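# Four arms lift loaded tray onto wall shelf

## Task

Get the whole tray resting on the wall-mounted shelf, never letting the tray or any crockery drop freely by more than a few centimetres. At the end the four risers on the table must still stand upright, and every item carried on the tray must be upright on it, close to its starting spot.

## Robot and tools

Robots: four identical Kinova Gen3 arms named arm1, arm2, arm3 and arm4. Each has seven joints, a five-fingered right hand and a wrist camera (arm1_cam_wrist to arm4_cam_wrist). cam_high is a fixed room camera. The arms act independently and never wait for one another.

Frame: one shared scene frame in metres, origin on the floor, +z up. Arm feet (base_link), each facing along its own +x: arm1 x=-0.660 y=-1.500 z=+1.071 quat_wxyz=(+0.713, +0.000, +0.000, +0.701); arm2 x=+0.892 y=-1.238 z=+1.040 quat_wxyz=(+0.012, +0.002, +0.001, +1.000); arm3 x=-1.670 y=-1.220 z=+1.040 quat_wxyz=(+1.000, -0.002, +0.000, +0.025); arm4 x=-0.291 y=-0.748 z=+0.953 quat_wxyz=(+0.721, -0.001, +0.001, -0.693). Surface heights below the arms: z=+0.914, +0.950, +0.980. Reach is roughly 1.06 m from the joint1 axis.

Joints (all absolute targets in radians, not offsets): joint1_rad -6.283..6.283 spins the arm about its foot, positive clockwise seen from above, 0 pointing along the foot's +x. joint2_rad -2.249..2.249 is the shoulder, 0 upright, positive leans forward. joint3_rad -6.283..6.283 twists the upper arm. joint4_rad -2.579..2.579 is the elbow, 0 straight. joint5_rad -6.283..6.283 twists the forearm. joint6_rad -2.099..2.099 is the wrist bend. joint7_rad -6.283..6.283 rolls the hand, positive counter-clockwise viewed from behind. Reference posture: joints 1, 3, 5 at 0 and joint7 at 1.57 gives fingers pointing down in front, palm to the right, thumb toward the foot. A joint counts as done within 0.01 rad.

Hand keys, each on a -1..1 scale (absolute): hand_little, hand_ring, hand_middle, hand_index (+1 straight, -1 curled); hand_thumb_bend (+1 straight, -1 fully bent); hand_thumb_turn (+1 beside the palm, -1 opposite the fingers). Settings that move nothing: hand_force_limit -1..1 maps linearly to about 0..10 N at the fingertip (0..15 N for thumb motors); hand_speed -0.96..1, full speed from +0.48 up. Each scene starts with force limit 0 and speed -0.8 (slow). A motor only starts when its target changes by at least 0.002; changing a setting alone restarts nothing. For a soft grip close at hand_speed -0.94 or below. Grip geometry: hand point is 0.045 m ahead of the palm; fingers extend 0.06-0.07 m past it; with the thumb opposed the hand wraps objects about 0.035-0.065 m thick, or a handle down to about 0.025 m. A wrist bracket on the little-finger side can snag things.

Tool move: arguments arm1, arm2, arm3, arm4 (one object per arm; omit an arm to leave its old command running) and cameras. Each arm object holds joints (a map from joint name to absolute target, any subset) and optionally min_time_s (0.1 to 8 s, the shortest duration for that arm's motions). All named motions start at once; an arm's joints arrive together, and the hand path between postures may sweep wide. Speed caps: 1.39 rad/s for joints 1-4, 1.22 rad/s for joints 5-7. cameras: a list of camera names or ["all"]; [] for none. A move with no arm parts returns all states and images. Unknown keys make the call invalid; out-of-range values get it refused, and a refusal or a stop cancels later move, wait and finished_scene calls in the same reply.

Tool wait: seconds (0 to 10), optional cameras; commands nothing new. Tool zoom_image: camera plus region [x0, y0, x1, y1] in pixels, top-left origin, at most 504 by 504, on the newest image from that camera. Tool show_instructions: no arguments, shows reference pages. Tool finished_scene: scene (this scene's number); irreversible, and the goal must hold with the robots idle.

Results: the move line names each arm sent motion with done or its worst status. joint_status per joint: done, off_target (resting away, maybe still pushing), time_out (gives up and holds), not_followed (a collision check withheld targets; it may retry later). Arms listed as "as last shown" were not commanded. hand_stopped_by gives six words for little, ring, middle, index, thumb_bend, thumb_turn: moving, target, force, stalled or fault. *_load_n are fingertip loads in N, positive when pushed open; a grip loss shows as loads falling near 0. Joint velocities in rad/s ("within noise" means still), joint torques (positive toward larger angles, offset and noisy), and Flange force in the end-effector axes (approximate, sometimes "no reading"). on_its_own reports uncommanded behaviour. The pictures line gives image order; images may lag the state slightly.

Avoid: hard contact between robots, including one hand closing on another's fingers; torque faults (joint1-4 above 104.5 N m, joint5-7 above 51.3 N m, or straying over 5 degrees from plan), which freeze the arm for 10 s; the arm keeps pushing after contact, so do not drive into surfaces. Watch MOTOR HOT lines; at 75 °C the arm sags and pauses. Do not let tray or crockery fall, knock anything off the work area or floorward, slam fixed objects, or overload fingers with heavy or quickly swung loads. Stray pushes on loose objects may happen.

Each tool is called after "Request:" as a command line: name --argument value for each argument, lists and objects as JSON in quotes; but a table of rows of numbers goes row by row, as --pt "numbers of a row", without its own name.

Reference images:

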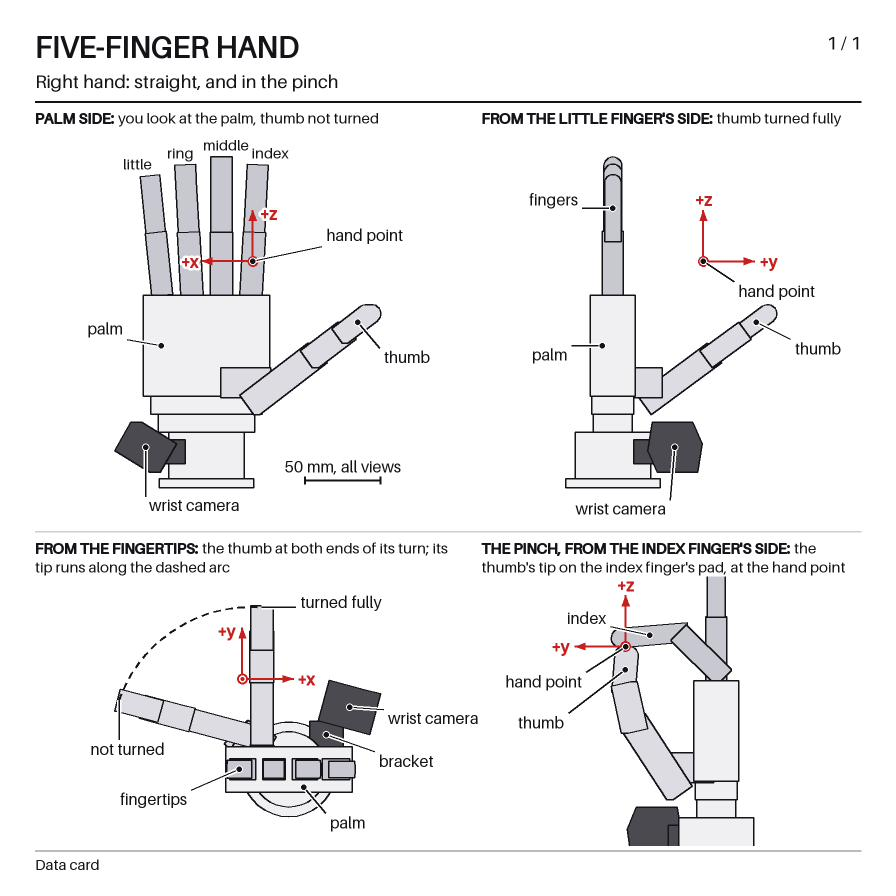

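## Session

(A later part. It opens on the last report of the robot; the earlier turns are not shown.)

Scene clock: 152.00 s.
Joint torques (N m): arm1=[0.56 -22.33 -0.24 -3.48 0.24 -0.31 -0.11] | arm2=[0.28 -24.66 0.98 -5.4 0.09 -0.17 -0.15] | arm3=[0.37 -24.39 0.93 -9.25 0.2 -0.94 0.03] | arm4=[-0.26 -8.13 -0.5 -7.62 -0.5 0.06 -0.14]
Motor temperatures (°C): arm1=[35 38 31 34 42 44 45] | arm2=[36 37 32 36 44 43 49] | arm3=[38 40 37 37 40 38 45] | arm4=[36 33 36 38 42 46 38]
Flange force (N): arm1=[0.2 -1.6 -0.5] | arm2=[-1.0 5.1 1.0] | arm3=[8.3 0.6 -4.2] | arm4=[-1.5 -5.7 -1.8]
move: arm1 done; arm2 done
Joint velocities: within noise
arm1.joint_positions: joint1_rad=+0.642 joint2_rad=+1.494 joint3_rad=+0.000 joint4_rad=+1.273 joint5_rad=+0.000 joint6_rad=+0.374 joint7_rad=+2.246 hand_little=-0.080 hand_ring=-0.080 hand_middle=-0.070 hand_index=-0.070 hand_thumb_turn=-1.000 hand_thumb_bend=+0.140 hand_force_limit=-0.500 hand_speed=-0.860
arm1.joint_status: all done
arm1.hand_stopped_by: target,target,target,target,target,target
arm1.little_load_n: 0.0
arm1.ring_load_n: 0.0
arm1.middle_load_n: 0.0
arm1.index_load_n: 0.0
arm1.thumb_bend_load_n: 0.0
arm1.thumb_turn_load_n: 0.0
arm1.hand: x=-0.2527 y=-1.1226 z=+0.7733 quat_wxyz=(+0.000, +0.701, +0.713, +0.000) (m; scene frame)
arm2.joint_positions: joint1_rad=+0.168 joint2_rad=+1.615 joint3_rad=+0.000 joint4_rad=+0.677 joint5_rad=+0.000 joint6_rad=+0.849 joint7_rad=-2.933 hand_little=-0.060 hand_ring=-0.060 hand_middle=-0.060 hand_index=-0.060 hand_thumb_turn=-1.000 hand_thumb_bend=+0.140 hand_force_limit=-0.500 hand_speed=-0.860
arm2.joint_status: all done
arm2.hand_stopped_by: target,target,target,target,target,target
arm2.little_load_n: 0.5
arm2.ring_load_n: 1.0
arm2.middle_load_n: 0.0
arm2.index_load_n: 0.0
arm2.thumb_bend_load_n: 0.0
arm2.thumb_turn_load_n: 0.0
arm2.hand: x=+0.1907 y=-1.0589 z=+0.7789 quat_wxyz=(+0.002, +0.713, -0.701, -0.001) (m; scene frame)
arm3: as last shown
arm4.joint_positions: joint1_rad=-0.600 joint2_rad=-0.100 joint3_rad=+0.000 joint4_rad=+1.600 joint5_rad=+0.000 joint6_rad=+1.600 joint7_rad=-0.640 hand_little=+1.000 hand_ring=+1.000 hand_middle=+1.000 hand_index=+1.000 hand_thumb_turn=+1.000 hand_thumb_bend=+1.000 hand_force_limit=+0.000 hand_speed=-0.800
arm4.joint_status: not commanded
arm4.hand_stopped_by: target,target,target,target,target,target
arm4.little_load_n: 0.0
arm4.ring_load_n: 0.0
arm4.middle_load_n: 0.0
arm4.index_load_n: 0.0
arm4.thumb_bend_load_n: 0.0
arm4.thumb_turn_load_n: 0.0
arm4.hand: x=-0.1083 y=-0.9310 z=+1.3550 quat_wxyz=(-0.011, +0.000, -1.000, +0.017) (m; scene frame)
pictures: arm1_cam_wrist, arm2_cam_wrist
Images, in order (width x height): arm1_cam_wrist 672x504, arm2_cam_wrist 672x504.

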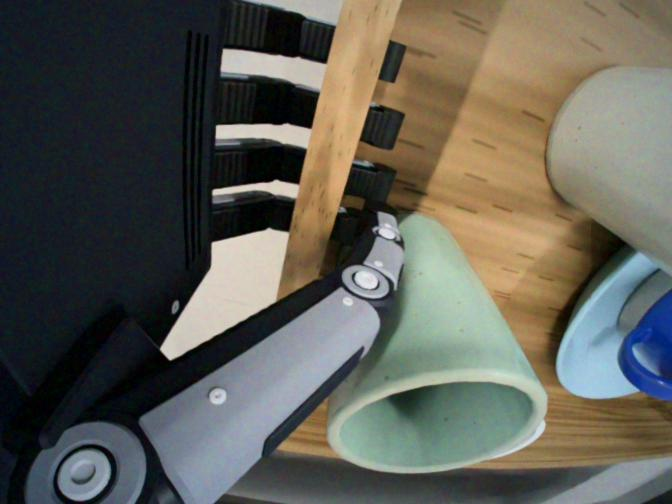

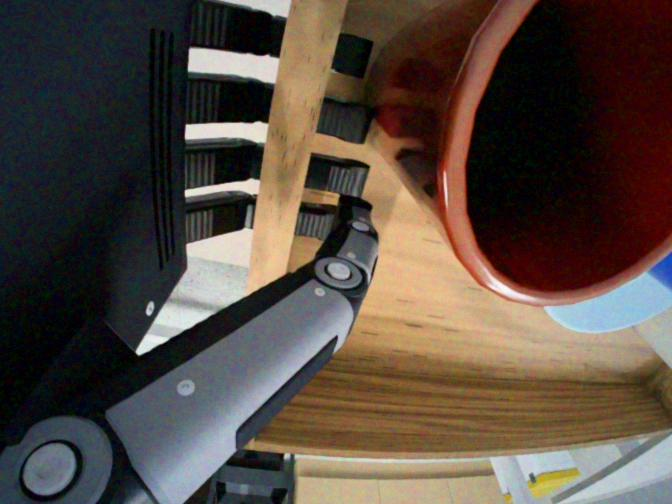

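Request:
move --arm1 '{"joints":{"joint2_rad":1.4824,"joint4_rad":1.2828,"joint6_rad":0.3765},"min_time_s":1.2}' --arm2 '{"joints":{"joint2_rad":1.6043,"joint4_rad":0.6884,"joint6_rad":0.8489},"min_time_s":1.2}'

Request:
move --arm1 '{"joints":{"joint2_rad":1.471,"joint4_rad":1.2923,"joint6_rad":0.3784},"min_time_s":1.2}' --arm2 '{"joints":{"joint2_rad":1.5922,"joint4_rad":0.7009,"joint6_rad":0.8486},"min_time_s":1.2}'

Scene clock: 153.83 s.
Joint torques (N m): arm1=[0.53 -22.32 -0.26 -3.46 0.25 -0.3 -0.14] | arm2=[0.16 -24.86 0.93 -5.57 0.05 -0.24 -0.14] | arm3=[0.3 -24.41 0.93 -9.19 0.18 -0.93 0.04] | arm4=[-0.25 -8.16 -0.59 -7.58 -0.5 0.07 -0.11]
Motor temperatures (°C): arm1=[35 39 31 34 42 44 45] | arm2=[36 37 32 36 44 43 49] | arm3=[38 40 37 37 40 38 45] | arm4=[36 33 36 38 42 46 38]
Flange force (N): arm1=[0.2 -1.4 -0.5] | arm2=[-1.1 4.5 1.0] | arm3=[8.1 0.5 -4.0] | arm4=[-1.6 -5.9 -1.9]
move: arm1 done; arm2 done
Joint velocities: within noise
arm1.joint_positions: joint1_rad=+0.642 joint2_rad=+1.482 joint3_rad=+0.000 joint4_rad=+1.283 joint5_rad=+0.000 joint6_rad=+0.376 joint7_rad=+2.246 hand_little=-0.080 hand_ring=-0.080 hand_middle=-0.070 hand_index=-0.070 hand_thumb_turn=-1.000 hand_thumb_bend=+0.140 hand_force_limit=-0.500 hand_speed=-0.860
arm1.joint_status: all done
arm1.hand_stopped_by: target,target,target,target,target,target
arm1.little_load_n: 0.0
arm1.ring_load_n: 0.0
arm1.middle_load_n: 0.0
arm1.index_load_n: 0.5
arm1.thumb_bend_load_n: 0.0
arm1.thumb_turn_load_n: 0.0
arm1.hand: x=-0.2526 y=-1.1225 z=+0.7782 quat_wxyz=(+0.000, +0.701, +0.713, +0.000) (m; scene frame)
arm2.joint_positions: joint1_rad=+0.168 joint2_rad=+1.604 joint3_rad=+0.000 joint4_rad=+0.688 joint5_rad=+0.000 joint6_rad=+0.849 joint7_rad=-2.933 hand_little=-0.060 hand_ring=-0.060 hand_middle=-0.060 hand_index=-0.060 hand_thumb_turn=-1.000 hand_thumb_bend=+0.140 hand_force_limit=-0.500 hand_speed=-0.860
arm2.joint_status: all done
arm2.hand_stopped_by: target,target,target,target,target,target
arm2.little_load_n: 0.0
arm2.ring_load_n: 1.0
arm2.middle_load_n: 0.0
arm2.index_load_n: 0.0
arm2.thumb_bend_load_n: 0.0
arm2.thumb_turn_load_n: 0.0
arm2.hand: x=+0.1905 y=-1.0589 z=+0.7835 quat_wxyz=(+0.002, +0.713, -0.701, -0.001) (m; scene frame)
arm3, arm4: as last shown
pictures: none

Scene clock: 155.33 s.
Joint torques (N m): arm1=[-0.57 -30.9 -0.9 -4.57 0.14 0.05 -0.21] | arm2=[0.82 -32.73 1.23 -7.41 0.04 0.65 -0.06] | arm3=[0.32 -24.41 0.89 -9.22 0.18 -0.95 -0.03] | arm4=[-0.3 -8.1 -0.64 -7.65 -0.53 0.02 -0.12]
Motor temperatures (°C): arm1=[35 39 31 34 42 44 45] | arm2=[36 38 32 36 44 43 49] | arm3=[38 40 37 37 40 38 45] | arm4=[36 33 36 38 42 46 38]
Flange force (N): arm1=[0.4 1.6 17.2] | arm2=[-0.7 7.8 15.3] | arm3=[8.1 0.4 -4.1] | arm4=[-1.2 -5.8 -1.8]
move: arm1 done; arm2 done
Joint velocities: within noise
arm1.joint_positions: joint1_rad=+0.642 joint2_rad=+1.471 joint3_rad=+0.000 joint4_rad=+1.292 joint5_rad=+0.000 joint6_rad=+0.378 joint7_rad=+2.246 hand_little=-0.080 hand_ring=-0.080 hand_middle=-0.070 hand_index=-0.070 hand_thumb_turn=-1.000 hand_thumb_bend=+0.140 hand_force_limit=-0.500 hand_speed=-0.860
arm1.joint_status: all done
arm1.hand_stopped_by: target,target,target,target,target,target
arm1.little_load_n: 0.5
arm1.ring_load_n: 4.5
arm1.middle_load_n: 2.0
arm1.index_load_n: 5.0
arm1.thumb_bend_load_n: 0.0
arm1.thumb_turn_load_n: 0.0
arm1.hand: x=-0.2526 y=-1.1224 z=+0.7832 quat_wxyz=(+0.000, +0.701, +0.713, +0.000) (m; scene frame)
arm2.joint_positions: joint1_rad=+0.168 joint2_rad=+1.592 joint3_rad=+0.000 joint4_rad=+0.701 joint5_rad=+0.000 joint6_rad=+0.849 joint7_rad=-2.933 hand_little=-0.060 hand_ring=-0.059 hand_middle=-0.060 hand_index=-0.060 hand_thumb_turn=-1.000 hand_thumb_bend=+0.140 hand_force_limit=-0.500 hand_speed=-0.860
arm2.joint_status: all done
arm2.hand_stopped_by: target,target,target,target,target,target
arm2.little_load_n: 5.0
arm2.ring_load_n: 4.5
arm2.middle_load_n: 0.5
arm2.index_load_n: 0.0
arm2.thumb_bend_load_n: 0.0
arm2.thumb_turn_load_n: 0.0
arm2.hand: x=+0.1905 y=-1.0589 z=+0.7885 quat_wxyz=(+0.002, +0.713, -0.701, -0.001) (m; scene frame)
arm3, arm4: as last shown
pictures: none

Request:
move --arm1 '{"joints":{"hand_thumb_bend":-0.35,"hand_speed":-0.88,"hand_force_limit":-0.75}}' --arm2 '{"joints":{"hand_thumb_bend":-0.35,"hand_speed":-0.88,"hand_force_limit":-0.75}}' --cameras '["arm1_cam_wrist","arm2_cam_wrist","arm4_cam_wrist"]'

Scene clock: 157.73 s.
Joint torques (N m): arm1=[-0.79 -30.56 -1.09 -4.27 0.06 0.25 -0.22] | arm2=[1.11 -32.42 1.36 -7.09 0.07 0.81 -0.12] | arm3=[0.35 -24.4 0.92 -9.25 0.15 -0.92 0.05] | arm4=[-0.23 -8.11 -0.59 -7.7 -0.52 0.07 -0.08]
Motor temperatures (°C): arm1=[35 39 31 34 42 44 45] | arm2=[36 38 32 36 44 43 49] | arm3=[38 40 37 37 40 38 45] | arm4=[36 33 36 38 42 46 38]
Flange force (N): arm1=[0.4 2.2 17.1] | arm2=[-0.6 8.7 15.4] | arm3=[8.4 0.6 -4.1] | arm4=[-1.5 -5.5 -1.5]
move: arm1 off_target; arm2 off_target
Joint velocities: within noise
arm1.joint_positions: joint1_rad=+0.642 joint2_rad=+1.471 joint3_rad=+0.000 joint4_rad=+1.292 joint5_rad=+0.000 joint6_rad=+0.378 joint7_rad=+2.246 hand_little=-0.080 hand_ring=-0.080 hand_middle=-0.070 hand_index=-0.070 hand_thumb_turn=-1.000 hand_thumb_bend=-0.047 hand_force_limit=-0.750 hand_speed=-0.880
arm1.joint_status: hand_thumb_bend off_target (ended at -0.047, target -0.350); the others done
arm1.hand_stopped_by: target,target,target,target,force,target
arm1.little_load_n: 0.5
arm1.ring_load_n: 4.5
arm1.middle_load_n: 2.5
arm1.index_load_n: 5.0
arm1.thumb_bend_load_n: 3.5
arm1.thumb_turn_load_n: 0.5
arm1.hand: x=-0.2526 y=-1.1224 z=+0.7832 quat_wxyz=(+0.000, +0.701, +0.713, +0.000) (m; scene frame)
arm2.joint_positions: joint1_rad=+0.168 joint2_rad=+1.592 joint3_rad=+0.000 joint4_rad=+0.701 joint5_rad=+0.000 joint6_rad=+0.849 joint7_rad=-2.933 hand_little=-0.060 hand_ring=-0.059 hand_middle=-0.060 hand_index=-0.060 hand_thumb_turn=-1.000 hand_thumb_bend=-0.104 hand_force_limit=-0.750 hand_speed=-0.880
arm2.joint_status: hand_thumb_bend off_target (ended at -0.104, target -0.350); the others done
arm2.hand_stopped_by: target,target,target,target,force,target
arm2.little_load_n: 5.0
arm2.ring_load_n: 5.0
arm2.middle_load_n: 1.0
arm2.index_load_n: 0.0
arm2.thumb_bend_load_n: 3.0
arm2.thumb_turn_load_n: 0.5
arm2.hand: x=+0.1905 y=-1.0589 z=+0.7885 quat_wxyz=(+0.002, +0.713, -0.701, -0.001) (m; scene frame)
arm3.joint_positions: joint1_rad=-0.090 joint2_rad=+1.100 joint3_rad=+0.000 joint4_rad=+1.050 joint5_rad=+0.000 joint6_rad=+0.555 joint7_rad=-1.570 hand_little=+1.000 hand_ring=+1.000 hand_middle=+1.000 hand_index=+1.000 hand_thumb_turn=+1.000 hand_thumb_bend=+1.000 hand_force_limit=+0.000 hand_speed=-0.800
arm3.joint_status: not commanded
arm3.hand_stopped_by: target,target,target,target,target,target
arm3.little_load_n: 0.0
arm3.ring_load_n: 0.0
arm3.middle_load_n: 0.0
arm3.index_load_n: 0.0
arm3.thumb_bend_load_n: 0.0
arm3.thumb_turn_load_n: 0.0
arm3.hand: x=-0.8810 y=-1.0726 z=+1.0634 quat_wxyz=(-0.216, +0.069, -0.974, -0.013) (m; scene frame)
arm4: as last shown
arm4.little_load_n: -0.5
pictures: arm1_cam_wrist, arm2_cam_wrist, arm4_cam_wrist
Images, in order (width x height): arm1_cam_wrist 672x504, arm2_cam_wrist 672x504, arm4_cam_wrist 672x504.

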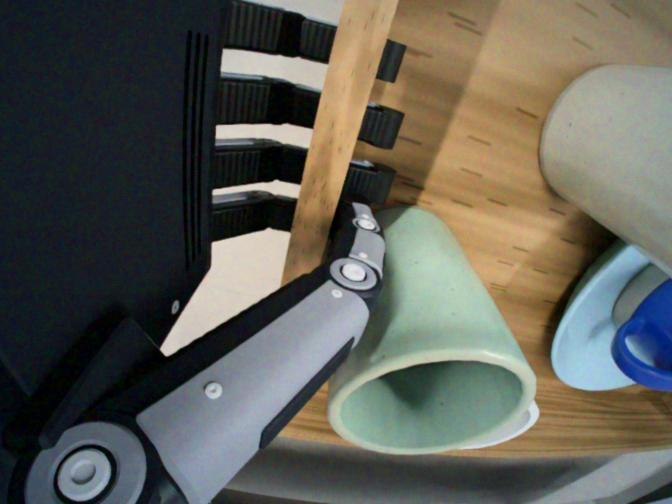

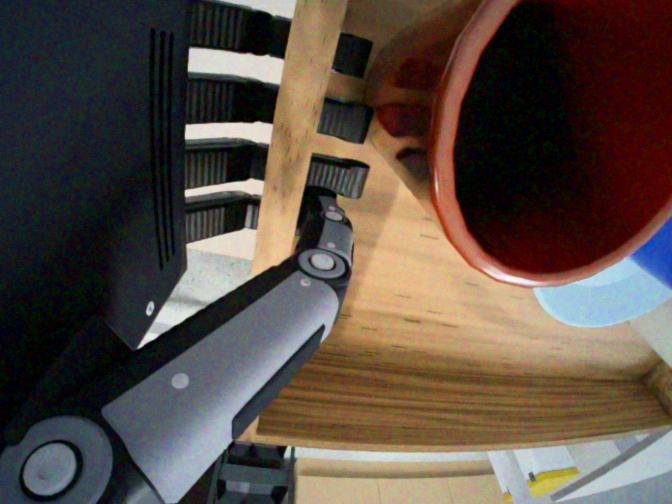

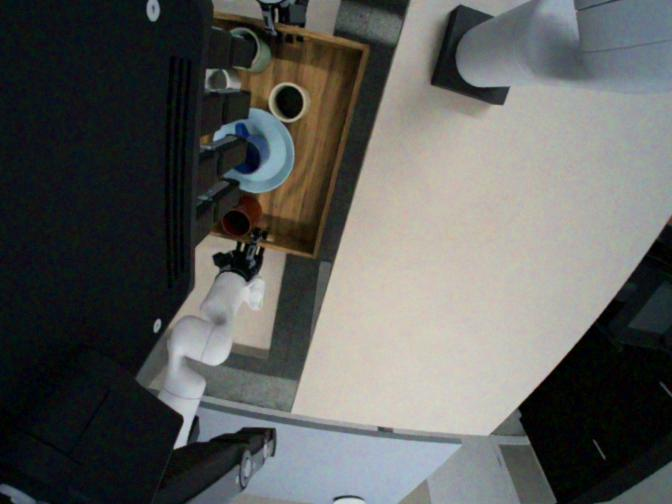

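Request:
move --arm1 '{"joints":{"joint2_rad":1.4320,"joint4_rad":1.3251,"joint6_rad":0.3845},"min_time_s":2}' --arm2 '{"joints":{"joint2_rad":1.5516,"joint4_rad":0.7426,"joint6_rad":0.8474},"min_time_s":2}' --cameras '["arm4_cam_wrist","arm3_cam_wrist","arm2_cam_wrist","arm1_cam_wrist"]'

Request:
zoom_image --camera "arm3_cam_wrist" --region '[190, 230, 350, 360]'

Request:
zoom_image --camera "arm4_cam_wrist" --region '[190, 0, 390, 300]'

Scene clock: 161.17 s.
Joint torques (N m): arm1=[-1.17 -30.21 -1.6 -3.98 -0.04 0.44 -0.22] | arm2=[1.32 -31.99 1.46 -6.57 0.11 1.14 -0.13] | arm3=[0.32 -24.42 0.91 -9.2 0.17 -0.93 0.04] | arm4=[-0.22 -8.08 -0.55 -7.65 -0.54 0.09 -0.14]
Motor temperatures (°C): arm1=[35 39 31 34 42 44 45] | arm2=[36 38 32 36 44 43 49] | arm3=[38 40 37 37 40 38 45] | arm4=[36 33 36 38 42 46 38]
Flange force (N): arm1=[0.4 3.2 17.1] | arm2=[-0.5 9.5 15.2] | arm3=[8.1 0.5 -4.0] | arm4=[-1.4 -5.6 -1.6]
move: arm1 done; arm2 done
Joint velocities: within noise
arm1.joint_positions: joint1_rad=+0.642 joint2_rad=+1.432 joint3_rad=+0.000 joint4_rad=+1.325 joint5_rad=+0.000 joint6_rad=+0.385 joint7_rad=+2.246 hand_little=-0.080 hand_ring=-0.080 hand_middle=-0.070 hand_index=-0.070 hand_thumb_turn=-1.000 hand_thumb_bend=-0.047 hand_force_limit=-0.750 hand_speed=-0.880
arm1.joint_status: all done
arm1.hand_stopped_by: target,target,target,target,force,target
arm1.little_load_n: 1.0
arm1.ring_load_n: 4.5
arm1.middle_load_n: 2.0
arm1.index_load_n: 5.0
arm1.thumb_bend_load_n: 3.5
arm1.thumb_turn_load_n: 0.5
arm1.hand: x=-0.2526 y=-1.1225 z=+0.8003 quat_wxyz=(+0.000, +0.701, +0.713, +0.000) (m; scene frame)
arm2.joint_positions: joint1_rad=+0.168 joint2_rad=+1.552 joint3_rad=+0.000 joint4_rad=+0.743 joint5_rad=+0.000 joint6_rad=+0.847 joint7_rad=-2.933 hand_little=-0.060 hand_ring=-0.059 hand_middle=-0.060 hand_index=-0.060 hand_thumb_turn=-1.000 hand_thumb_bend=-0.104 hand_force_limit=-0.750 hand_speed=-0.880
arm2.joint_status: all done
arm2.hand_stopped_by: target,target,target,target,force,target
arm2.little_load_n: 5.0
arm2.ring_load_n: 5.0
arm2.middle_load_n: 1.0
arm2.index_load_n: 0.0
arm2.thumb_bend_load_n: 3.5
arm2.thumb_turn_load_n: 0.5
arm2.hand: x=+0.1908 y=-1.0589 z=+0.8053 quat_wxyz=(+0.002, +0.713, -0.701, -0.001) (m; scene frame)
arm3, arm4: as last shown
arm4.little_load_n: 0.0
pictures: arm1_cam_wrist, arm2_cam_wrist, arm3_cam_wrist, arm4_cam_wrist
Images, in order (width x height): arm1_cam_wrist 672x504, arm2_cam_wrist 672x504, arm3_cam_wrist 672x504, arm4_cam_wrist 672x504.

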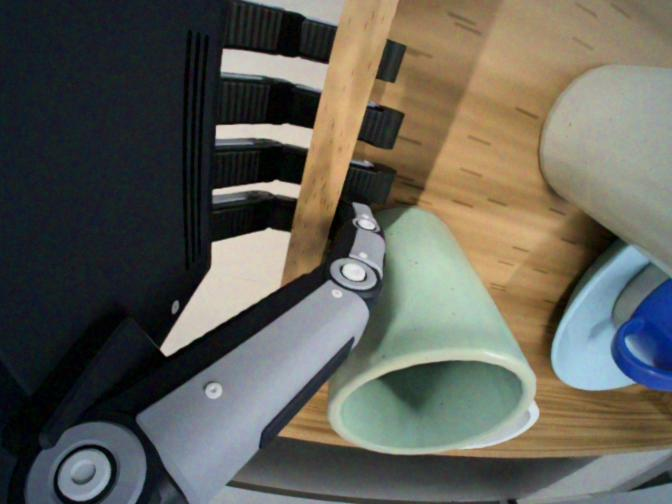

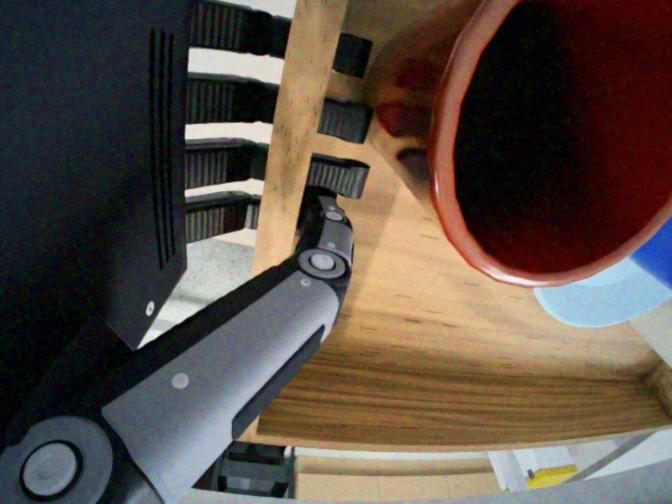

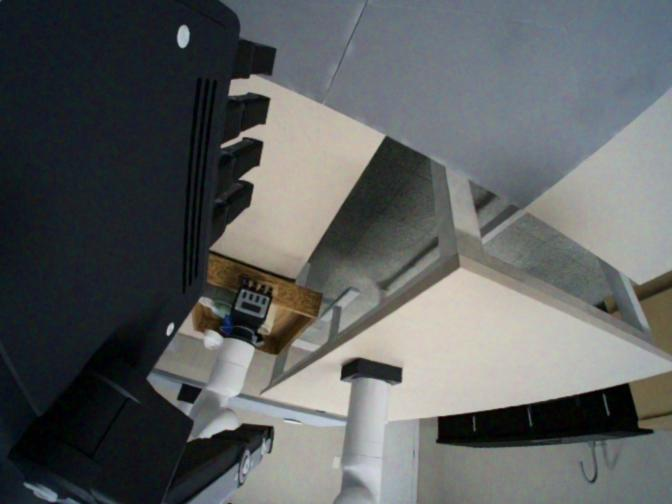

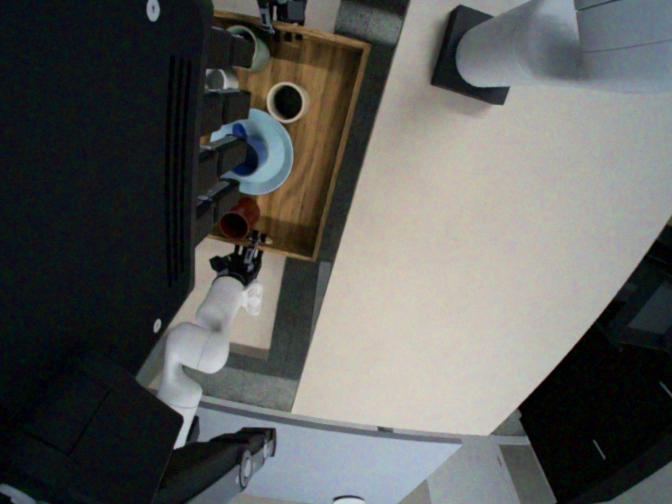

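Scaled by 3.150 from the camera's 672x504 image, which has a finer 960x720 frame.

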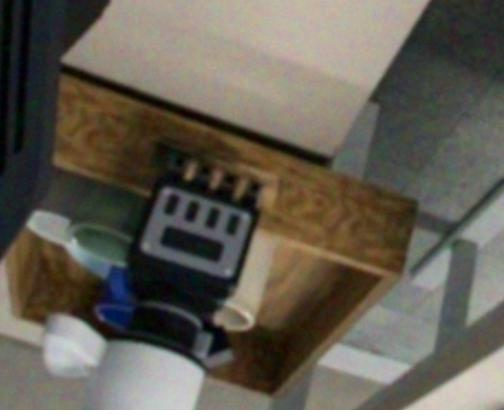

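Scaled by 1.680 from the camera's 672x504 image, which has a finer 960x720 frame.

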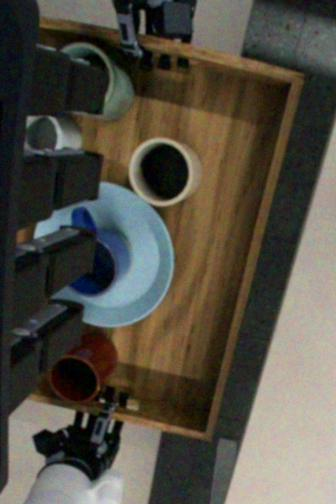

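Request:
move --arm1 '{"joints":{"joint2_rad":1.3200,"joint4_rad":1.4055,"joint6_rad":0.4161},"min_time_s":2}' --arm2 '{"joints":{"joint2_rad":1.4418,"joint4_rad":0.8358,"joint6_rad":0.8639},"min_time_s":2}'

Request:
move --arm1 '{"joints":{"joint2_rad":1.2116,"joint4_rad":1.4657,"joint6_rad":0.4643},"min_time_s":2}' --arm2 '{"joints":{"joint2_rad":1.3427,"joint4_rad":0.8980,"joint6_rad":0.9009},"min_time_s":2}' --cameras '["arm4_cam_wrist","arm2_cam_wrist"]'

Scene clock: 163.63 s.
Joint torques (N m): arm1=[-0.88 -30.47 -1.25 -4.56 0.06 0.3 -0.21] | arm2=[1.22 -32.47 1.46 -7.1 0.08 0.92 -0.16] | arm3=[0.39 -24.4 0.88 -9.2 0.19 -0.93 0.02] | arm4=[-0.23 -8.18 -0.57 -7.6 -0.56 0.05 -0.15]
Motor temperatures (°C): arm1=[35 39 31 34 42 44 45] | arm2=[36 38 32 35 43 43 49] | arm3=[38 40 37 37 40 38 45] | arm4=[36 33 36 38 42 46 38]
Flange force (N): arm1=[0.8 2.7 17.4] | arm2=[-0.4 8.3 14.8] | arm3=[8.1 0.7 -4.0] | arm4=[-1.5 -6.0 -1.9]
move: arm1 done; arm2 done
Joint velocities: within noise
arm1.joint_positions: joint1_rad=+0.643 joint2_rad=+1.320 joint3_rad=+0.000 joint4_rad=+1.406 joint5_rad=+0.000 joint6_rad=+0.416 joint7_rad=+2.246 hand_little=-0.080 hand_ring=-0.080 hand_middle=-0.070 hand_index=-0.069 hand_thumb_turn=-1.000 hand_thumb_bend=-0.047 hand_force_limit=-0.750 hand_speed=-0.880
arm1.joint_status: all done
arm1.hand_stopped_by: target,target,target,target,force,target
arm1.little_load_n: 0.5
arm1.ring_load_n: 4.5
arm1.middle_load_n: 2.0
arm1.index_load_n: 5.0
arm1.thumb_bend_load_n: 3.5
arm1.thumb_turn_load_n: 0.5
arm1.hand: x=-0.2526 y=-1.1225 z=+0.8503 quat_wxyz=(+0.000, +0.701, +0.713, +0.000) (m; scene frame)
arm2.joint_positions: joint1_rad=+0.168 joint2_rad=+1.442 joint3_rad=+0.000 joint4_rad=+0.836 joint5_rad=+0.000 joint6_rad=+0.864 joint7_rad=-2.933 hand_little=-0.060 hand_ring=-0.059 hand_middle=-0.060 hand_index=-0.060 hand_thumb_turn=-1.000 hand_thumb_bend=-0.104 hand_force_limit=-0.750 hand_speed=-0.880
arm2.joint_status: all done
arm2.hand_stopped_by: target,target,target,target,force,target
arm2.little_load_n: 5.5
arm2.ring_load_n: 5.0
arm2.middle_load_n: 1.0
arm2.index_load_n: 0.5
arm2.thumb_bend_load_n: 3.0
arm2.thumb_turn_load_n: 0.5
arm2.hand: x=+0.1910 y=-1.0588 z=+0.8553 quat_wxyz=(+0.002, +0.713, -0.701, -0.001) (m; scene frame)
arm3, arm4: as last shown
arm4.ring_load_n: 0.5
pictures: none

Scene clock: 165.93 s.
Joint torques (N m): arm1=[-0.68 -30.38 -1.11 -5.32 0.12 0.24 -0.2] | arm2=[1.23 -32.66 1.42 -7.62 0.03 0.8 -0.17] | arm3=[0.31 -24.38 0.88 -9.23 0.17 -0.94 -0.01] | arm4=[-0.27 -8.15 -0.58 -7.55 -0.49 0.02 -0.1]
Motor temperatures (°C): arm1=[35 40 31 34 42 44 45] | arm2=[36 38 32 35 43 43 49] | arm3=[38 40 37 37 40 38 45] | arm4=[36 33 36 38 42 46 38]
Flange force (N): arm1=[0.8 2.2 17.4] | arm2=[-0.2 7.7 14.4] | arm3=[8.2 0.4 -4.2] | arm4=[-1.6 -5.9 -2.1]
move: arm1 done; arm2 done
Joint velocities: within noise
arm1.joint_positions: joint1_rad=+0.643 joint2_rad=+1.212 joint3_rad=+0.000 joint4_rad=+1.466 joint5_rad=+0.000 joint6_rad=+0.464 joint7_rad=+2.246 hand_little=-0.080 hand_ring=-0.080 hand_middle=-0.070 hand_index=-0.069 hand_thumb_turn=-1.000 hand_thumb_bend=-0.047 hand_force_limit=-0.750 hand_speed=-0.880
arm1.joint_status: all done
arm1.hand_stopped_by: target,target,target,target,force,target
arm1.little_load_n: 0.5
arm1.ring_load_n: 4.5
arm1.middle_load_n: 2.0
arm1.index_load_n: 5.0
arm1.thumb_bend_load_n: 3.0
arm1.thumb_turn_load_n: 0.5
arm1.hand: x=-0.2526 y=-1.1225 z=+0.9003 quat_wxyz=(+0.000, +0.701, +0.713, +0.000) (m; scene frame)
arm2.joint_positions: joint1_rad=+0.168 joint2_rad=+1.343 joint3_rad=+0.000 joint4_rad=+0.898 joint5_rad=+0.000 joint6_rad=+0.901 joint7_rad=-2.933 hand_little=-0.060 hand_ring=-0.059 hand_middle=-0.060 hand_index=-0.060 hand_thumb_turn=-1.000 hand_thumb_bend=-0.104 hand_force_limit=-0.750 hand_speed=-0.880
arm2.joint_status: all done
arm2.hand_stopped_by: target,target,target,target,force,target
arm2.little_load_n: 5.0
arm2.ring_load_n: 5.0
arm2.middle_load_n: 0.5
arm2.index_load_n: 0.5
arm2.thumb_bend_load_n: 2.5
arm2.thumb_turn_load_n: 0.5
arm2.hand: x=+0.1913 y=-1.0587 z=+0.9053 quat_wxyz=(+0.002, +0.713, -0.701, -0.001) (m; scene frame)
arm3, arm4: as last shown
arm3.ring_load_n: -0.5
arm4.ring_load_n: 0.0
pictures: arm2_cam_wrist, arm4_cam_wrist
Images, in order (width x height): arm2_cam_wrist 672x504, arm4_cam_wrist 672x504.

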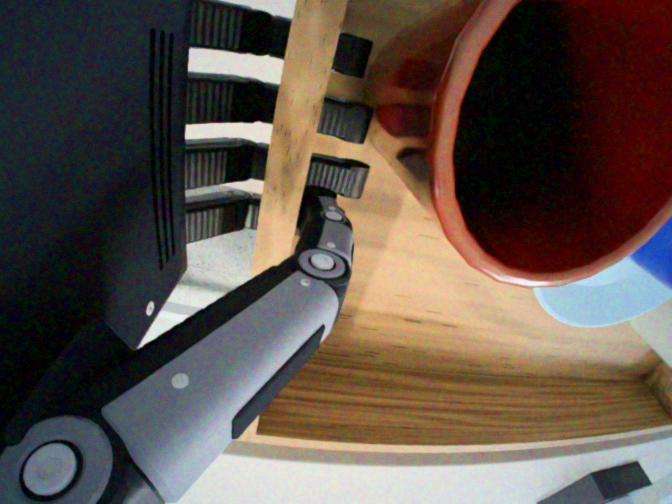

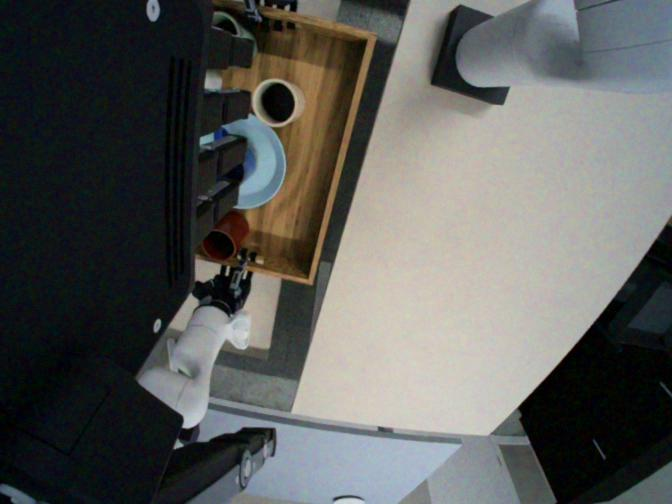

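Request:
move --arm1 '{"joints":{"joint2_rad":1.1065,"joint4_rad":1.5067,"joint6_rad":0.5283},"min_time_s":2}' --arm2 '{"joints":{"joint2_rad":1.2530,"joint4_rad":0.9336,"joint6_rad":0.9550},"min_time_s":2}' --arm4 '{"joints":{"joint1_rad":0.05,"joint2_rad":-0.455,"joint4_rad":1.504,"joint6_rad":1.983,"joint7_rad":-1.62},"min_time_s":3}'

Request:
move --arm1 '{"joints":{"joint2_rad":1.0062,"joint4_rad":1.5287,"joint6_rad":0.6067},"min_time_s":2}' --arm2 '{"joints":{"joint2_rad":1.1720,"joint4_rad":0.9453,"joint6_rad":1.0243},"min_time_s":2}'

Request:
move --arm1 '{"joints":{"joint2_rad":0.9118,"joint4_rad":1.5319,"joint6_rad":0.6980},"min_time_s":2}' --arm2 '{"joints":{"joint2_rad":1.1008,"joint4_rad":0.9336,"joint6_rad":1.1072},"min_time_s":2}'

Request:
move --arm1 '{"joints":{"joint2_rad":0.8671,"joint4_rad":1.5263,"joint6_rad":0.7482},"min_time_s":1.5}' --arm2 '{"joints":{"joint2_rad":1.0692,"joint4_rad":0.9189,"joint6_rad":1.1535},"min_time_s":1.5}' --cameras '["arm4_cam_wrist","arm2_cam_wrist","arm3_cam_wrist","cam_high","arm1_cam_wrist"]'

Scene clock: 169.87 s.
Joint torques (N m): arm1=[-0.32 -30.41 -0.66 -6.47 0.23 0.04 -0.17] | arm2=[1.07 -33.03 1.3 -8.64 -0.05 0.45 -0.19] | arm3=[0.36 -24.43 0.89 -9.2 0.2 -0.94 0.04] | arm4=[-0.34 -0.61 -0.65 -6.85 -0.45 -0.17 -0.07]
Motor temperatures (°C): arm1=[35 40 31 34 42 44 45] | arm2=[36 39 32 35 43 43 49] | arm3=[38 40 37 37 40 38 45] | arm4=[36 33 36 38 42 46 38]
Flange force (N): arm1=[0.8 1.3 17.4] | arm2=[-0.1 6.3 14.1] | arm3=[8.0 0.6 -4.0] | arm4=[-4.5 -2.2 -3.5]
move: arm1 done; arm2 done; arm4 done
Joint velocities: within noise
arm1.joint_positions: joint1_rad=+0.642 joint2_rad=+1.107 joint3_rad=+0.000 joint4_rad=+1.507 joint5_rad=+0.000 joint6_rad=+0.528 joint7_rad=+2.246 hand_little=-0.080 hand_ring=-0.080 hand_middle=-0.070 hand_index=-0.069 hand_thumb_turn=-1.000 hand_thumb_bend=-0.047 hand_force_limit=-0.750 hand_speed=-0.880
arm1.joint_status: all done
arm1.hand_stopped_by: target,target,target,target,force,target
arm1.little_load_n: 0.5
arm1.ring_load_n: 4.5
arm1.middle_load_n: 2.0
arm1.index_load_n: 5.0
arm1.thumb_bend_load_n: 3.0
arm1.thumb_turn_load_n: 0.5
arm1.hand: x=-0.2526 y=-1.1224 z=+0.9504 quat_wxyz=(+0.000, +0.701, +0.713, +0.000) (m; scene frame)
arm2.joint_positions: joint1_rad=+0.168 joint2_rad=+1.253 joint3_rad=+0.000 joint4_rad=+0.934 joint5_rad=+0.000 joint6_rad=+0.955 joint7_rad=-2.933 hand_little=-0.060 hand_ring=-0.059 hand_middle=-0.060 hand_index=-0.060 hand_thumb_turn=-1.000 hand_thumb_bend=-0.104 hand_force_limit=-0.750 hand_speed=-0.880
arm2.joint_status: all done
arm2.hand_stopped_by: target,target,target,target,force,target
arm2.little_load_n: 5.5
arm2.ring_load_n: 5.0
arm2.middle_load_n: 0.5
arm2.index_load_n: 0.0
arm2.thumb_bend_load_n: 3.0
arm2.thumb_turn_load_n: 0.5
arm2.hand: x=+0.1915 y=-1.0586 z=+0.9552 quat_wxyz=(+0.002, +0.713, -0.701, -0.001) (m; scene frame)
arm3: as last shown
arm3.ring_load_n: 0.0
arm4.joint_positions: joint1_rad=+0.050 joint2_rad=-0.455 joint3_rad=+0.000 joint4_rad=+1.504 joint5_rad=+0.000 joint6_rad=+1.983 joint7_rad=-1.620 hand_little=+1.000 hand_ring=+1.000 hand_middle=+1.000 hand_index=+1.000 hand_thumb_turn=+1.000 hand_thumb_bend=+1.000 hand_force_limit=+0.000 hand_speed=-0.800
arm4.joint_status: all done
arm4.hand_stopped_by: target,target,target,target,target,target
arm4.little_load_n: 0.0
arm4.ring_load_n: 0.0
arm4.middle_load_n: 0.0
arm4.index_load_n: 0.0
arm4.thumb_bend_load_n: 0.0
arm4.thumb_turn_load_n: 0.0
arm4.hand: x=-0.2568 y=-0.9045 z=+1.4559 quat_wxyz=(-0.038, -0.726, -0.685, +0.039) (m; scene frame)
pictures: none

Scene clock: 172.17 s.
Joint torques (N m): arm1=[0.02 -30.26 -0.2 -7.62 0.39 -0.12 -0.2] | arm2=[1.01 -33.22 1.22 -9.58 -0.08 0.16 -0.22] | arm3=[0.34 -24.4 0.92 -9.2 0.18 -0.95 0.02] | arm4=[-0.21 -0.49 -0.69 -6.8 -0.46 -0.16 -0.14]
Motor temperatures (°C): arm1=[35 40 31 34 42 44 45] | arm2=[36 39 32 35 43 43 49] | arm3=[38 40 37 37 40 38 45] | arm4=[36 33 36 38 42 46 38]
Flange force (N): arm1=[0.9 0.7 17.5] | arm2=[-0.1 5.5 13.8] | arm3=[8.0 0.5 -4.0] | arm4=[-4.3 -2.7 -3.5]
move: arm1 done; arm2 done
Joint velocities: within noise
arm1.joint_positions: joint1_rad=+0.643 joint2_rad=+1.006 joint3_rad=+0.000 joint4_rad=+1.529 joint5_rad=+0.000 joint6_rad=+0.607 joint7_rad=+2.246 hand_little=-0.080 hand_ring=-0.080 hand_middle=-0.070 hand_index=-0.069 hand_thumb_turn=-1.000 hand_thumb_bend=-0.047 hand_force_limit=-0.750 hand_speed=-0.880
arm1.joint_status: all done
arm1.hand_stopped_by: target,target,target,target,force,target
arm1.little_load_n: 0.5
arm1.ring_load_n: 4.5
arm1.middle_load_n: 2.0
arm1.index_load_n: 5.5
arm1.thumb_bend_load_n: 3.0
arm1.thumb_turn_load_n: 0.5
arm1.hand: x=-0.2526 y=-1.1225 z=+1.0003 quat_wxyz=(+0.000, +0.701, +0.713, +0.000) (m; scene frame)
arm2.joint_positions: joint1_rad=+0.168 joint2_rad=+1.172 joint3_rad=+0.000 joint4_rad=+0.945 joint5_rad=+0.000 joint6_rad=+1.024 joint7_rad=-2.933 hand_little=-0.060 hand_ring=-0.059 hand_middle=-0.060 hand_index=-0.060 hand_thumb_turn=-1.000 hand_thumb_bend=-0.104 hand_force_limit=-0.750 hand_speed=-0.880
arm2.joint_status: all done
arm2.hand_stopped_by: target,target,target,target,force,target
arm2.little_load_n: 5.5
arm2.ring_load_n: 5.0
arm2.middle_load_n: 1.0
arm2.index_load_n: 0.0
arm2.thumb_bend_load_n: 2.5
arm2.thumb_turn_load_n: 0.5
arm2.hand: x=+0.1917 y=-1.0585 z=+1.0054 quat_wxyz=(+0.002, +0.713, -0.701, -0.001) (m; scene frame)
arm3, arm4: as last shown
arm3.thumb_bend_load_n: -0.5
pictures: none

Scene clock: 174.47 s.
Joint torques (N m): arm1=[0.2 -29.97 -0.08 -8.74 0.49 -0.22 -0.17] | arm2=[0.97 -33.14 1.19 -10.37 -0.12 0.04 -0.25] | arm3=[0.32 -24.43 0.87 -9.22 0.17 -0.94 0.04] | arm4=[-0.29 -0.44 -0.7 -6.86 -0.43 -0.14 -0.12]
Motor temperatures (°C): arm1=[35 40 31 34 42 44 45] | arm2=[36 39 32 35 43 43 49] | arm3=[38 41 37 37 40 38 45] | arm4=[36 33 36 38 42 46 38]
Flange force (N): arm1=[1.1 0.4 17.5] | arm2=[0.0 4.6 13.6] | arm3=[8.1 0.6 -4.0] | arm4=[-4.2 -2.5 -3.1]
move: arm1 done; arm2 done
Joint velocities: within noise
arm1.joint_positions: joint1_rad=+0.642 joint2_rad=+0.912 joint3_rad=+0.000 joint4_rad=+1.532 joint5_rad=+0.000 joint6_rad=+0.698 joint7_rad=+2.246 hand_little=-0.080 hand_ring=-0.080 hand_middle=-0.070 hand_index=-0.069 hand_thumb_turn=-1.000 hand_thumb_bend=-0.047 hand_force_limit=-0.750 hand_speed=-0.880
arm1.joint_status: all done
arm1.hand_stopped_by: target,target,target,target,force,target
arm1.little_load_n: 0.5
arm1.ring_load_n: 4.5
arm1.middle_load_n: 2.0
arm1.index_load_n: 5.5
arm1.thumb_bend_load_n: 3.0
arm1.thumb_turn_load_n: 0.5
arm1.hand: x=-0.2527 y=-1.1225 z=+1.0502 quat_wxyz=(+0.000, +0.701, +0.713, +0.000) (m; scene frame)
arm2.joint_positions: joint1_rad=+0.168 joint2_rad=+1.101 joint3_rad=+0.000 joint4_rad=+0.934 joint5_rad=+0.000 joint6_rad=+1.107 joint7_rad=-2.933 hand_little=-0.060 hand_ring=-0.059 hand_middle=-0.060 hand_index=-0.060 hand_thumb_turn=-1.000 hand_thumb_bend=-0.104 hand_force_limit=-0.750 hand_speed=-0.880
arm2.joint_status: all done
arm2.hand_stopped_by: target,target,target,target,force,target
arm2.little_load_n: 5.5
arm2.ring_load_n: 5.0
arm2.middle_load_n: 0.5
arm2.index_load_n: 0.5
arm2.thumb_bend_load_n: 3.0
arm2.thumb_turn_load_n: 0.5
arm2.hand: x=+0.1920 y=-1.0584 z=+1.0553 quat_wxyz=(+0.002, +0.713, -0.701, -0.001) (m; scene frame)
arm3, arm4: as last shown
arm3.index_load_n: -0.5
arm3.thumb_bend_load_n: 0.0
pictures: none

Scene clock: 176.27 s.
Joint torques (N m): arm1=[0.54 -29.91 0.26 -9.54 0.68 -0.39 -0.19] | arm2=[0.84 -33.3 1.11 -11.09 -0.16 -0.28 -0.25] | arm3=[0.36 -24.41 0.89 -9.22 0.17 -0.97 0.04] | arm4=[-0.26 -0.5 -0.71 -6.84 -0.49 -0.14 -0.09]
Motor temperatures (°C): arm1=[35 40 31 34 42 44 45] | arm2=[36 39 32 36 43 43 49] | arm3=[38 41 37 37 40 38 45] | arm4=[36 33 36 38 42 46 38]
Flange force (N): arm1=[1.1 -0.3 17.4] | arm2=[0.1 3.5 13.5] | arm3=[8.1 0.6 -4.1] | arm4=[-4.3 -2.6 -3.3]
move: arm1 done; arm2 done
Joint velocities: within noise
arm1.joint_positions: joint1_rad=+0.642 joint2_rad=+0.867 joint3_rad=+0.000 joint4_rad=+1.526 joint5_rad=+0.000 joint6_rad=+0.748 joint7_rad=+2.246 hand_little=-0.080 hand_ring=-0.080 hand_middle=-0.070 hand_index=-0.069 hand_thumb_turn=-1.000 hand_thumb_bend=-0.047 hand_force_limit=-0.750 hand_speed=-0.880
arm1.joint_status: all done
arm1.hand_stopped_by: target,target,target,target,force,target
arm1.little_load_n: 0.5
arm1.ring_load_n: 4.5
arm1.middle_load_n: 2.5
arm1.index_load_n: 5.5
arm1.thumb_bend_load_n: 3.0
arm1.thumb_turn_load_n: 0.5
arm1.hand: x=-0.2526 y=-1.1225 z=+1.0753 quat_wxyz=(+0.000, +0.701, +0.713, +0.000) (m; scene frame)
arm2.joint_positions: joint1_rad=+0.168 joint2_rad=+1.069 joint3_rad=+0.000 joint4_rad=+0.919 joint5_rad=+0.000 joint6_rad=+1.154 joint7_rad=-2.933 hand_little=-0.060 hand_ring=-0.059 hand_middle=-0.060 hand_index=-0.060 hand_thumb_turn=-1.000 hand_thumb_bend=-0.104 hand_force_limit=-0.750 hand_speed=-0.880
arm2.joint_status: all done
arm2.hand_stopped_by: target,target,target,target,force,target
arm2.little_load_n: 5.5
arm2.ring_load_n: 5.0
arm2.middle_load_n: 1.0
arm2.index_load_n: 0.0
arm2.thumb_bend_load_n: 2.5
arm2.thumb_turn_load_n: 0.5
arm2.hand: x=+0.1921 y=-1.0583 z=+1.0802 quat_wxyz=(+0.002, +0.713, -0.701, -0.001) (m; scene frame)
arm3, arm4: as last shown
arm3.ring_load_n: 0.5
arm3.index_load_n: 0.0
pictures: arm1_cam_wrist, arm2_cam_wrist, arm3_cam_wrist, arm4_cam_wrist, cam_high
Images, in order (width x height): arm1_cam_wrist 672x504, arm2_cam_wrist 672x504, arm3_cam_wrist 672x504, arm4_cam_wrist 672x504, cam_high 672x504.

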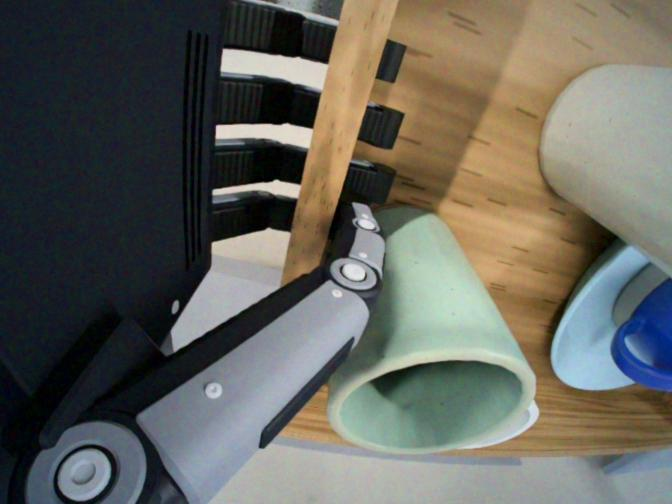

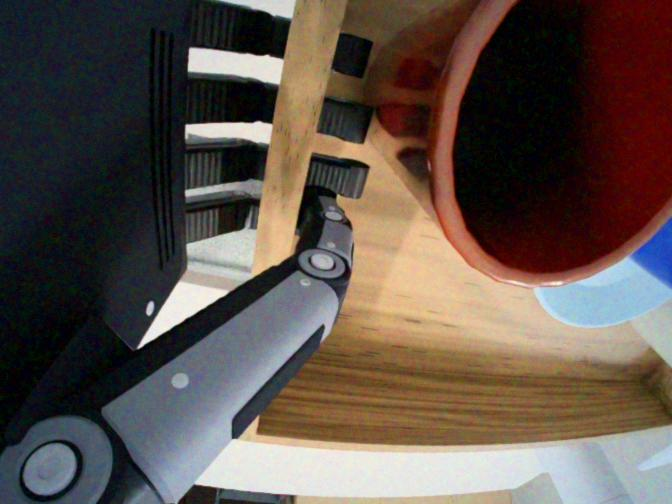

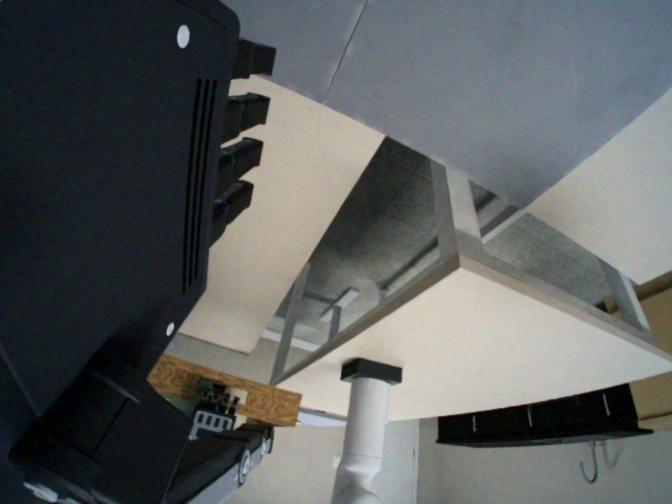

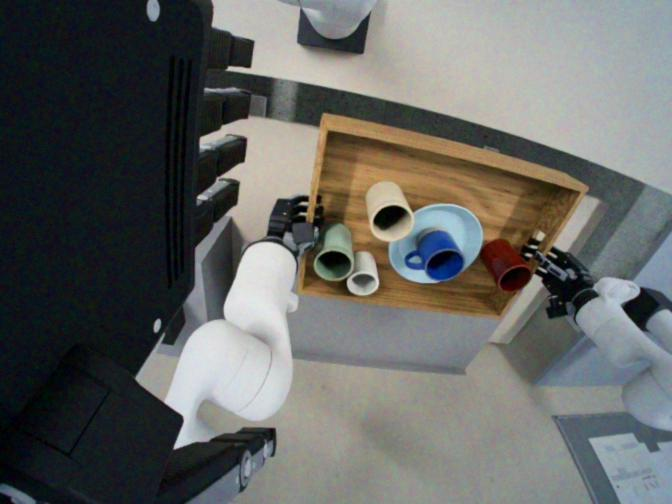

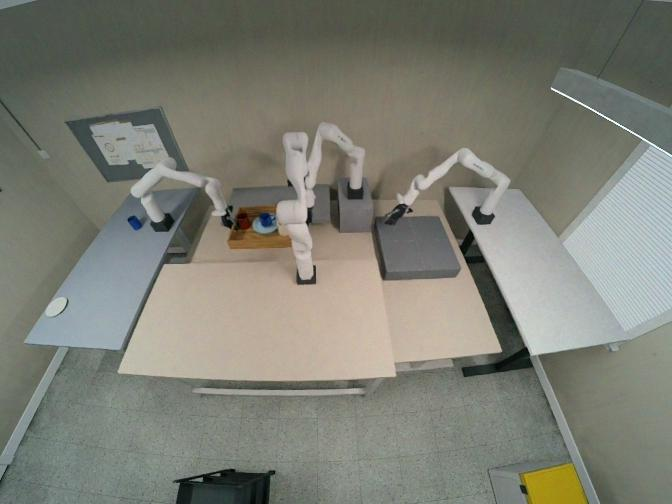

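Request:
move --arm1 '{"joints":{"joint1_rad":0.7205,"joint2_rad":0.7974,"joint4_rad":1.7034,"joint6_rad":0.6407,"joint7_rad":2.3204},"min_time_s":2}' --arm2 '{"joints":{"joint1_rad":0.07,"joint2_rad":1.0385,"joint4_rad":0.9889,"joint6_rad":1.1142,"joint7_rad":-3.0353},"min_time_s":2}'

Request:
move --arm1 '{"joints":{"joint1_rad":0.8142,"joint2_rad":0.7409,"joint4_rad":1.8544,"joint6_rad":0.5463,"joint7_rad":2.4101},"min_time_s":2}' --arm2 '{"joints":{"joint1_rad":-0.03,"joint2_rad":1.025,"joint4_rad":1.0194,"joint6_rad":1.0971,"joint7_rad":-3.1394},"min_time_s":2}' --cameras '["arm4_cam_wrist","arm2_cam_wrist","arm1_cam_wrist"]'

Scene clock: 181.47 s.
Joint torques (N m): arm1=[0.01 -27.4 -0.35 -8.18 0.48 -0.26 -0.14] | arm2=[0.74 -32.49 1.1 -10.33 -0.09 0.06 -0.2] | arm3=[0.3 -24.38 0.89 -9.2 0.17 -0.96 0.05] | arm4=[-0.25 -0.51 -0.7 -6.83 -0.44 -0.12 -0.11]
Motor temperatures (°C): arm1=[35 41 31 34 42 44 45] | arm2=[36 40 32 36 43 43 49] | arm3=[38 41 37 37 40 38 45] | arm4=[36 33 36 38 42 46 38]
Flange force (N): arm1=[0.8 0.6 17.4] | arm2=[0.2 4.8 13.5] | arm3=[8.0 0.5 -4.1] | arm4=[-4.3 -2.6 -3.3]
move: arm1 done; arm2 done
Joint velocities: within noise
arm1.joint_positions: joint1_rad=+0.721 joint2_rad=+0.797 joint3_rad=+0.000 joint4_rad=+1.703 joint5_rad=+0.000 joint6_rad=+0.641 joint7_rad=+2.320 hand_little=-0.080 hand_ring=-0.080 hand_middle=-0.070 hand_index=-0.069 hand_thumb_turn=-1.000 hand_thumb_bend=-0.047 hand_force_limit=-0.750 hand_speed=-0.880
arm1.joint_status: all done
arm1.hand_stopped_by: target,target,target,target,force,target
arm1.little_load_n: 0.0
arm1.ring_load_n: 4.5
arm1.middle_load_n: 2.0
arm1.index_load_n: 5.5
arm1.thumb_bend_load_n: 1.5
arm1.thumb_turn_load_n: 0.0
arm1.hand: x=-0.2526 y=-1.1848 z=+1.0754 quat_wxyz=(+0.000, +0.702, +0.712, +0.000) (m; scene frame)
arm2.joint_positions: joint1_rad=+0.070 joint2_rad=+1.038 joint3_rad=+0.000 joint4_rad=+0.989 joint5_rad=+0.000 joint6_rad=+1.114 joint7_rad=-3.035 hand_little=-0.060 hand_ring=-0.059 hand_middle=-0.060 hand_index=-0.060 hand_thumb_turn=-1.000 hand_thumb_bend=-0.105 hand_force_limit=-0.750 hand_speed=-0.880
arm2.joint_status: all done
arm2.hand_stopped_by: target,target,target,target,force,target
arm2.little_load_n: 5.5
arm2.ring_load_n: 5.0
arm2.middle_load_n: 1.0
arm2.index_load_n: 0.5
arm2.thumb_bend_load_n: 1.5
arm2.thumb_turn_load_n: 0.0
arm2.hand: x=+0.1922 y=-1.1226 z=+1.0804 quat_wxyz=(+0.002, +0.711, -0.703, -0.001) (m; scene frame)
arm3.joint_positions: joint1_rad=-0.090 joint2_rad=+1.100 joint3_rad=+0.000 joint4_rad=+1.050 joint5_rad=+0.000 joint6_rad=+0.555 joint7_rad=-1.570 hand_little=+1.000 hand_ring=+1.000 hand_middle=+1.000 hand_index=+1.000 hand_thumb_turn=+1.000 hand_thumb_bend=+1.000 hand_force_limit=+0.000 hand_speed=-0.800
arm3.joint_status: not commanded
arm3.hand_stopped_by: target,target,target,target,target,target
arm3.little_load_n: 0.0
arm3.ring_load_n: 0.0
arm3.middle_load_n: 0.0
arm3.index_load_n: 0.0
arm3.thumb_bend_load_n: 0.0
arm3.thumb_turn_load_n: 0.0
arm3.hand: x=-0.8810 y=-1.0726 z=+1.0634 quat_wxyz=(-0.216, +0.069, -0.974, -0.013) (m; scene frame)
arm4: as last shown
pictures: none

Scene clock: 183.77 s.
Joint torques (N m): arm1=[0.4 -25.49 -0.09 -7.59 0.61 -0.55 -0.06] | arm2=[0.58 -32.49 1.02 -10.73 -0.12 -0.28 -0.18] | arm3=[0.32 -24.39 0.9 -9.25 0.18 -0.96 0.04] | arm4=[-0.3 -0.45 -0.65 -6.81 -0.46 -0.12 -0.14]
Motor temperatures (°C): arm1=[35 41 31 34 42 44 45] | arm2=[36 40 32 36 43 43 49] | arm3=[38 41 37 37 40 38 45] | arm4=[36 33 36 38 42 46 38]
Flange force (N): arm1=[1.0 -0.7 17.3] | arm2=[0.5 3.5 13.5] | arm3=[8.3 0.5 -4.2] | arm4=[-4.2 -2.5 -3.3]
move: arm1 done; arm2 done
Joint velocities: within noise
arm1.joint_positions: joint1_rad=+0.814 joint2_rad=+0.741 joint3_rad=+0.000 joint4_rad=+1.854 joint5_rad=+0.000 joint6_rad=+0.546 joint7_rad=+2.410 hand_little=-0.080 hand_ring=-0.080 hand_middle=-0.070 hand_index=-0.069 hand_thumb_turn=-1.000 hand_thumb_bend=-0.047 hand_force_limit=-0.750 hand_speed=-0.880
arm1.joint_status: all done
arm1.hand_stopped_by: target,target,target,target,force,target
arm1.little_load_n: 0.0
arm1.ring_load_n: 4.0
arm1.middle_load_n: 2.0
arm1.index_load_n: 5.5
arm1.thumb_bend_load_n: 1.0
arm1.thumb_turn_load_n: 0.0
arm1.hand: x=-0.2528 y=-1.2472 z=+1.0753 quat_wxyz=(+0.000, +0.704, +0.710, +0.000) (m; scene frame)
arm2.joint_positions: joint1_rad=-0.030 joint2_rad=+1.025 joint3_rad=+0.000 joint4_rad=+1.019 joint5_rad=+0.000 joint6_rad=+1.097 joint7_rad=-3.139 hand_little=-0.060 hand_ring=-0.059 hand_middle=-0.060 hand_index=-0.060 hand_thumb_turn=-1.000 hand_thumb_bend=-0.105 hand_force_limit=-0.750 hand_speed=-0.880
arm2.joint_status: all done
arm2.hand_stopped_by: target,target,target,target,force,target
arm2.little_load_n: 5.5
arm2.ring_load_n: 5.5
arm2.middle_load_n: 1.0
arm2.index_load_n: 0.0
arm2.thumb_bend_load_n: 0.5
arm2.thumb_turn_load_n: 0.0
arm2.hand: x=+0.1923 y=-1.1865 z=+1.0806 quat_wxyz=(+0.002, +0.710, -0.704, -0.001) (m; scene frame)
arm3, arm4: as last shown
pictures: arm1_cam_wrist, arm2_cam_wrist, arm4_cam_wrist
Images, in order (width x height): arm1_cam_wrist 672x504, arm2_cam_wrist 672x504, arm4_cam_wrist 672x504.

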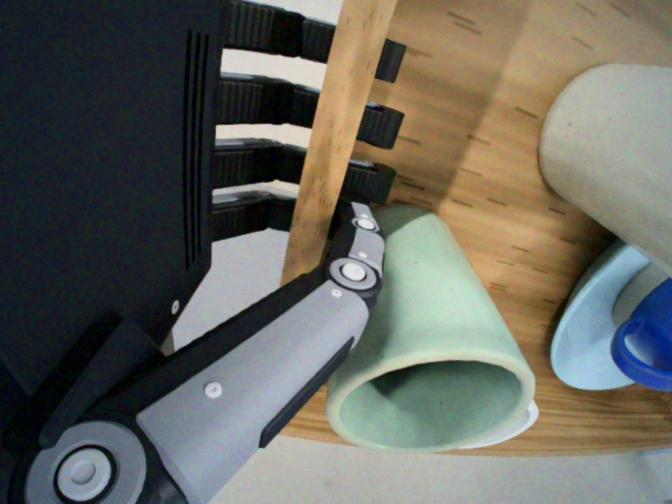

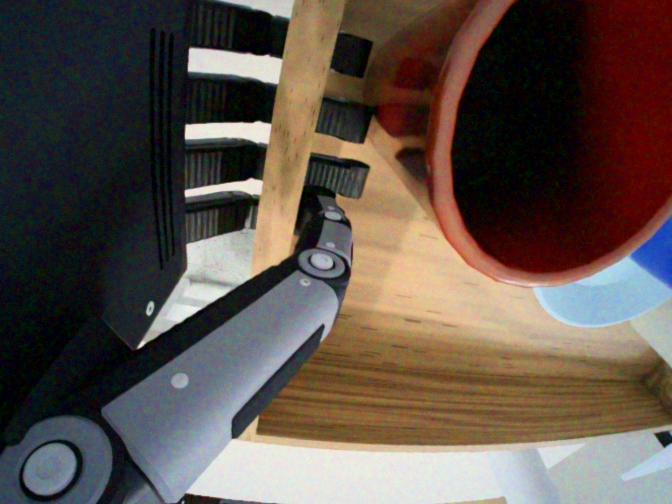

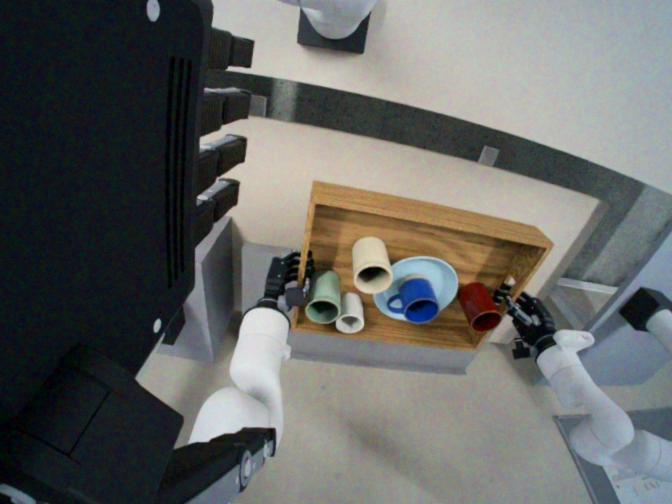

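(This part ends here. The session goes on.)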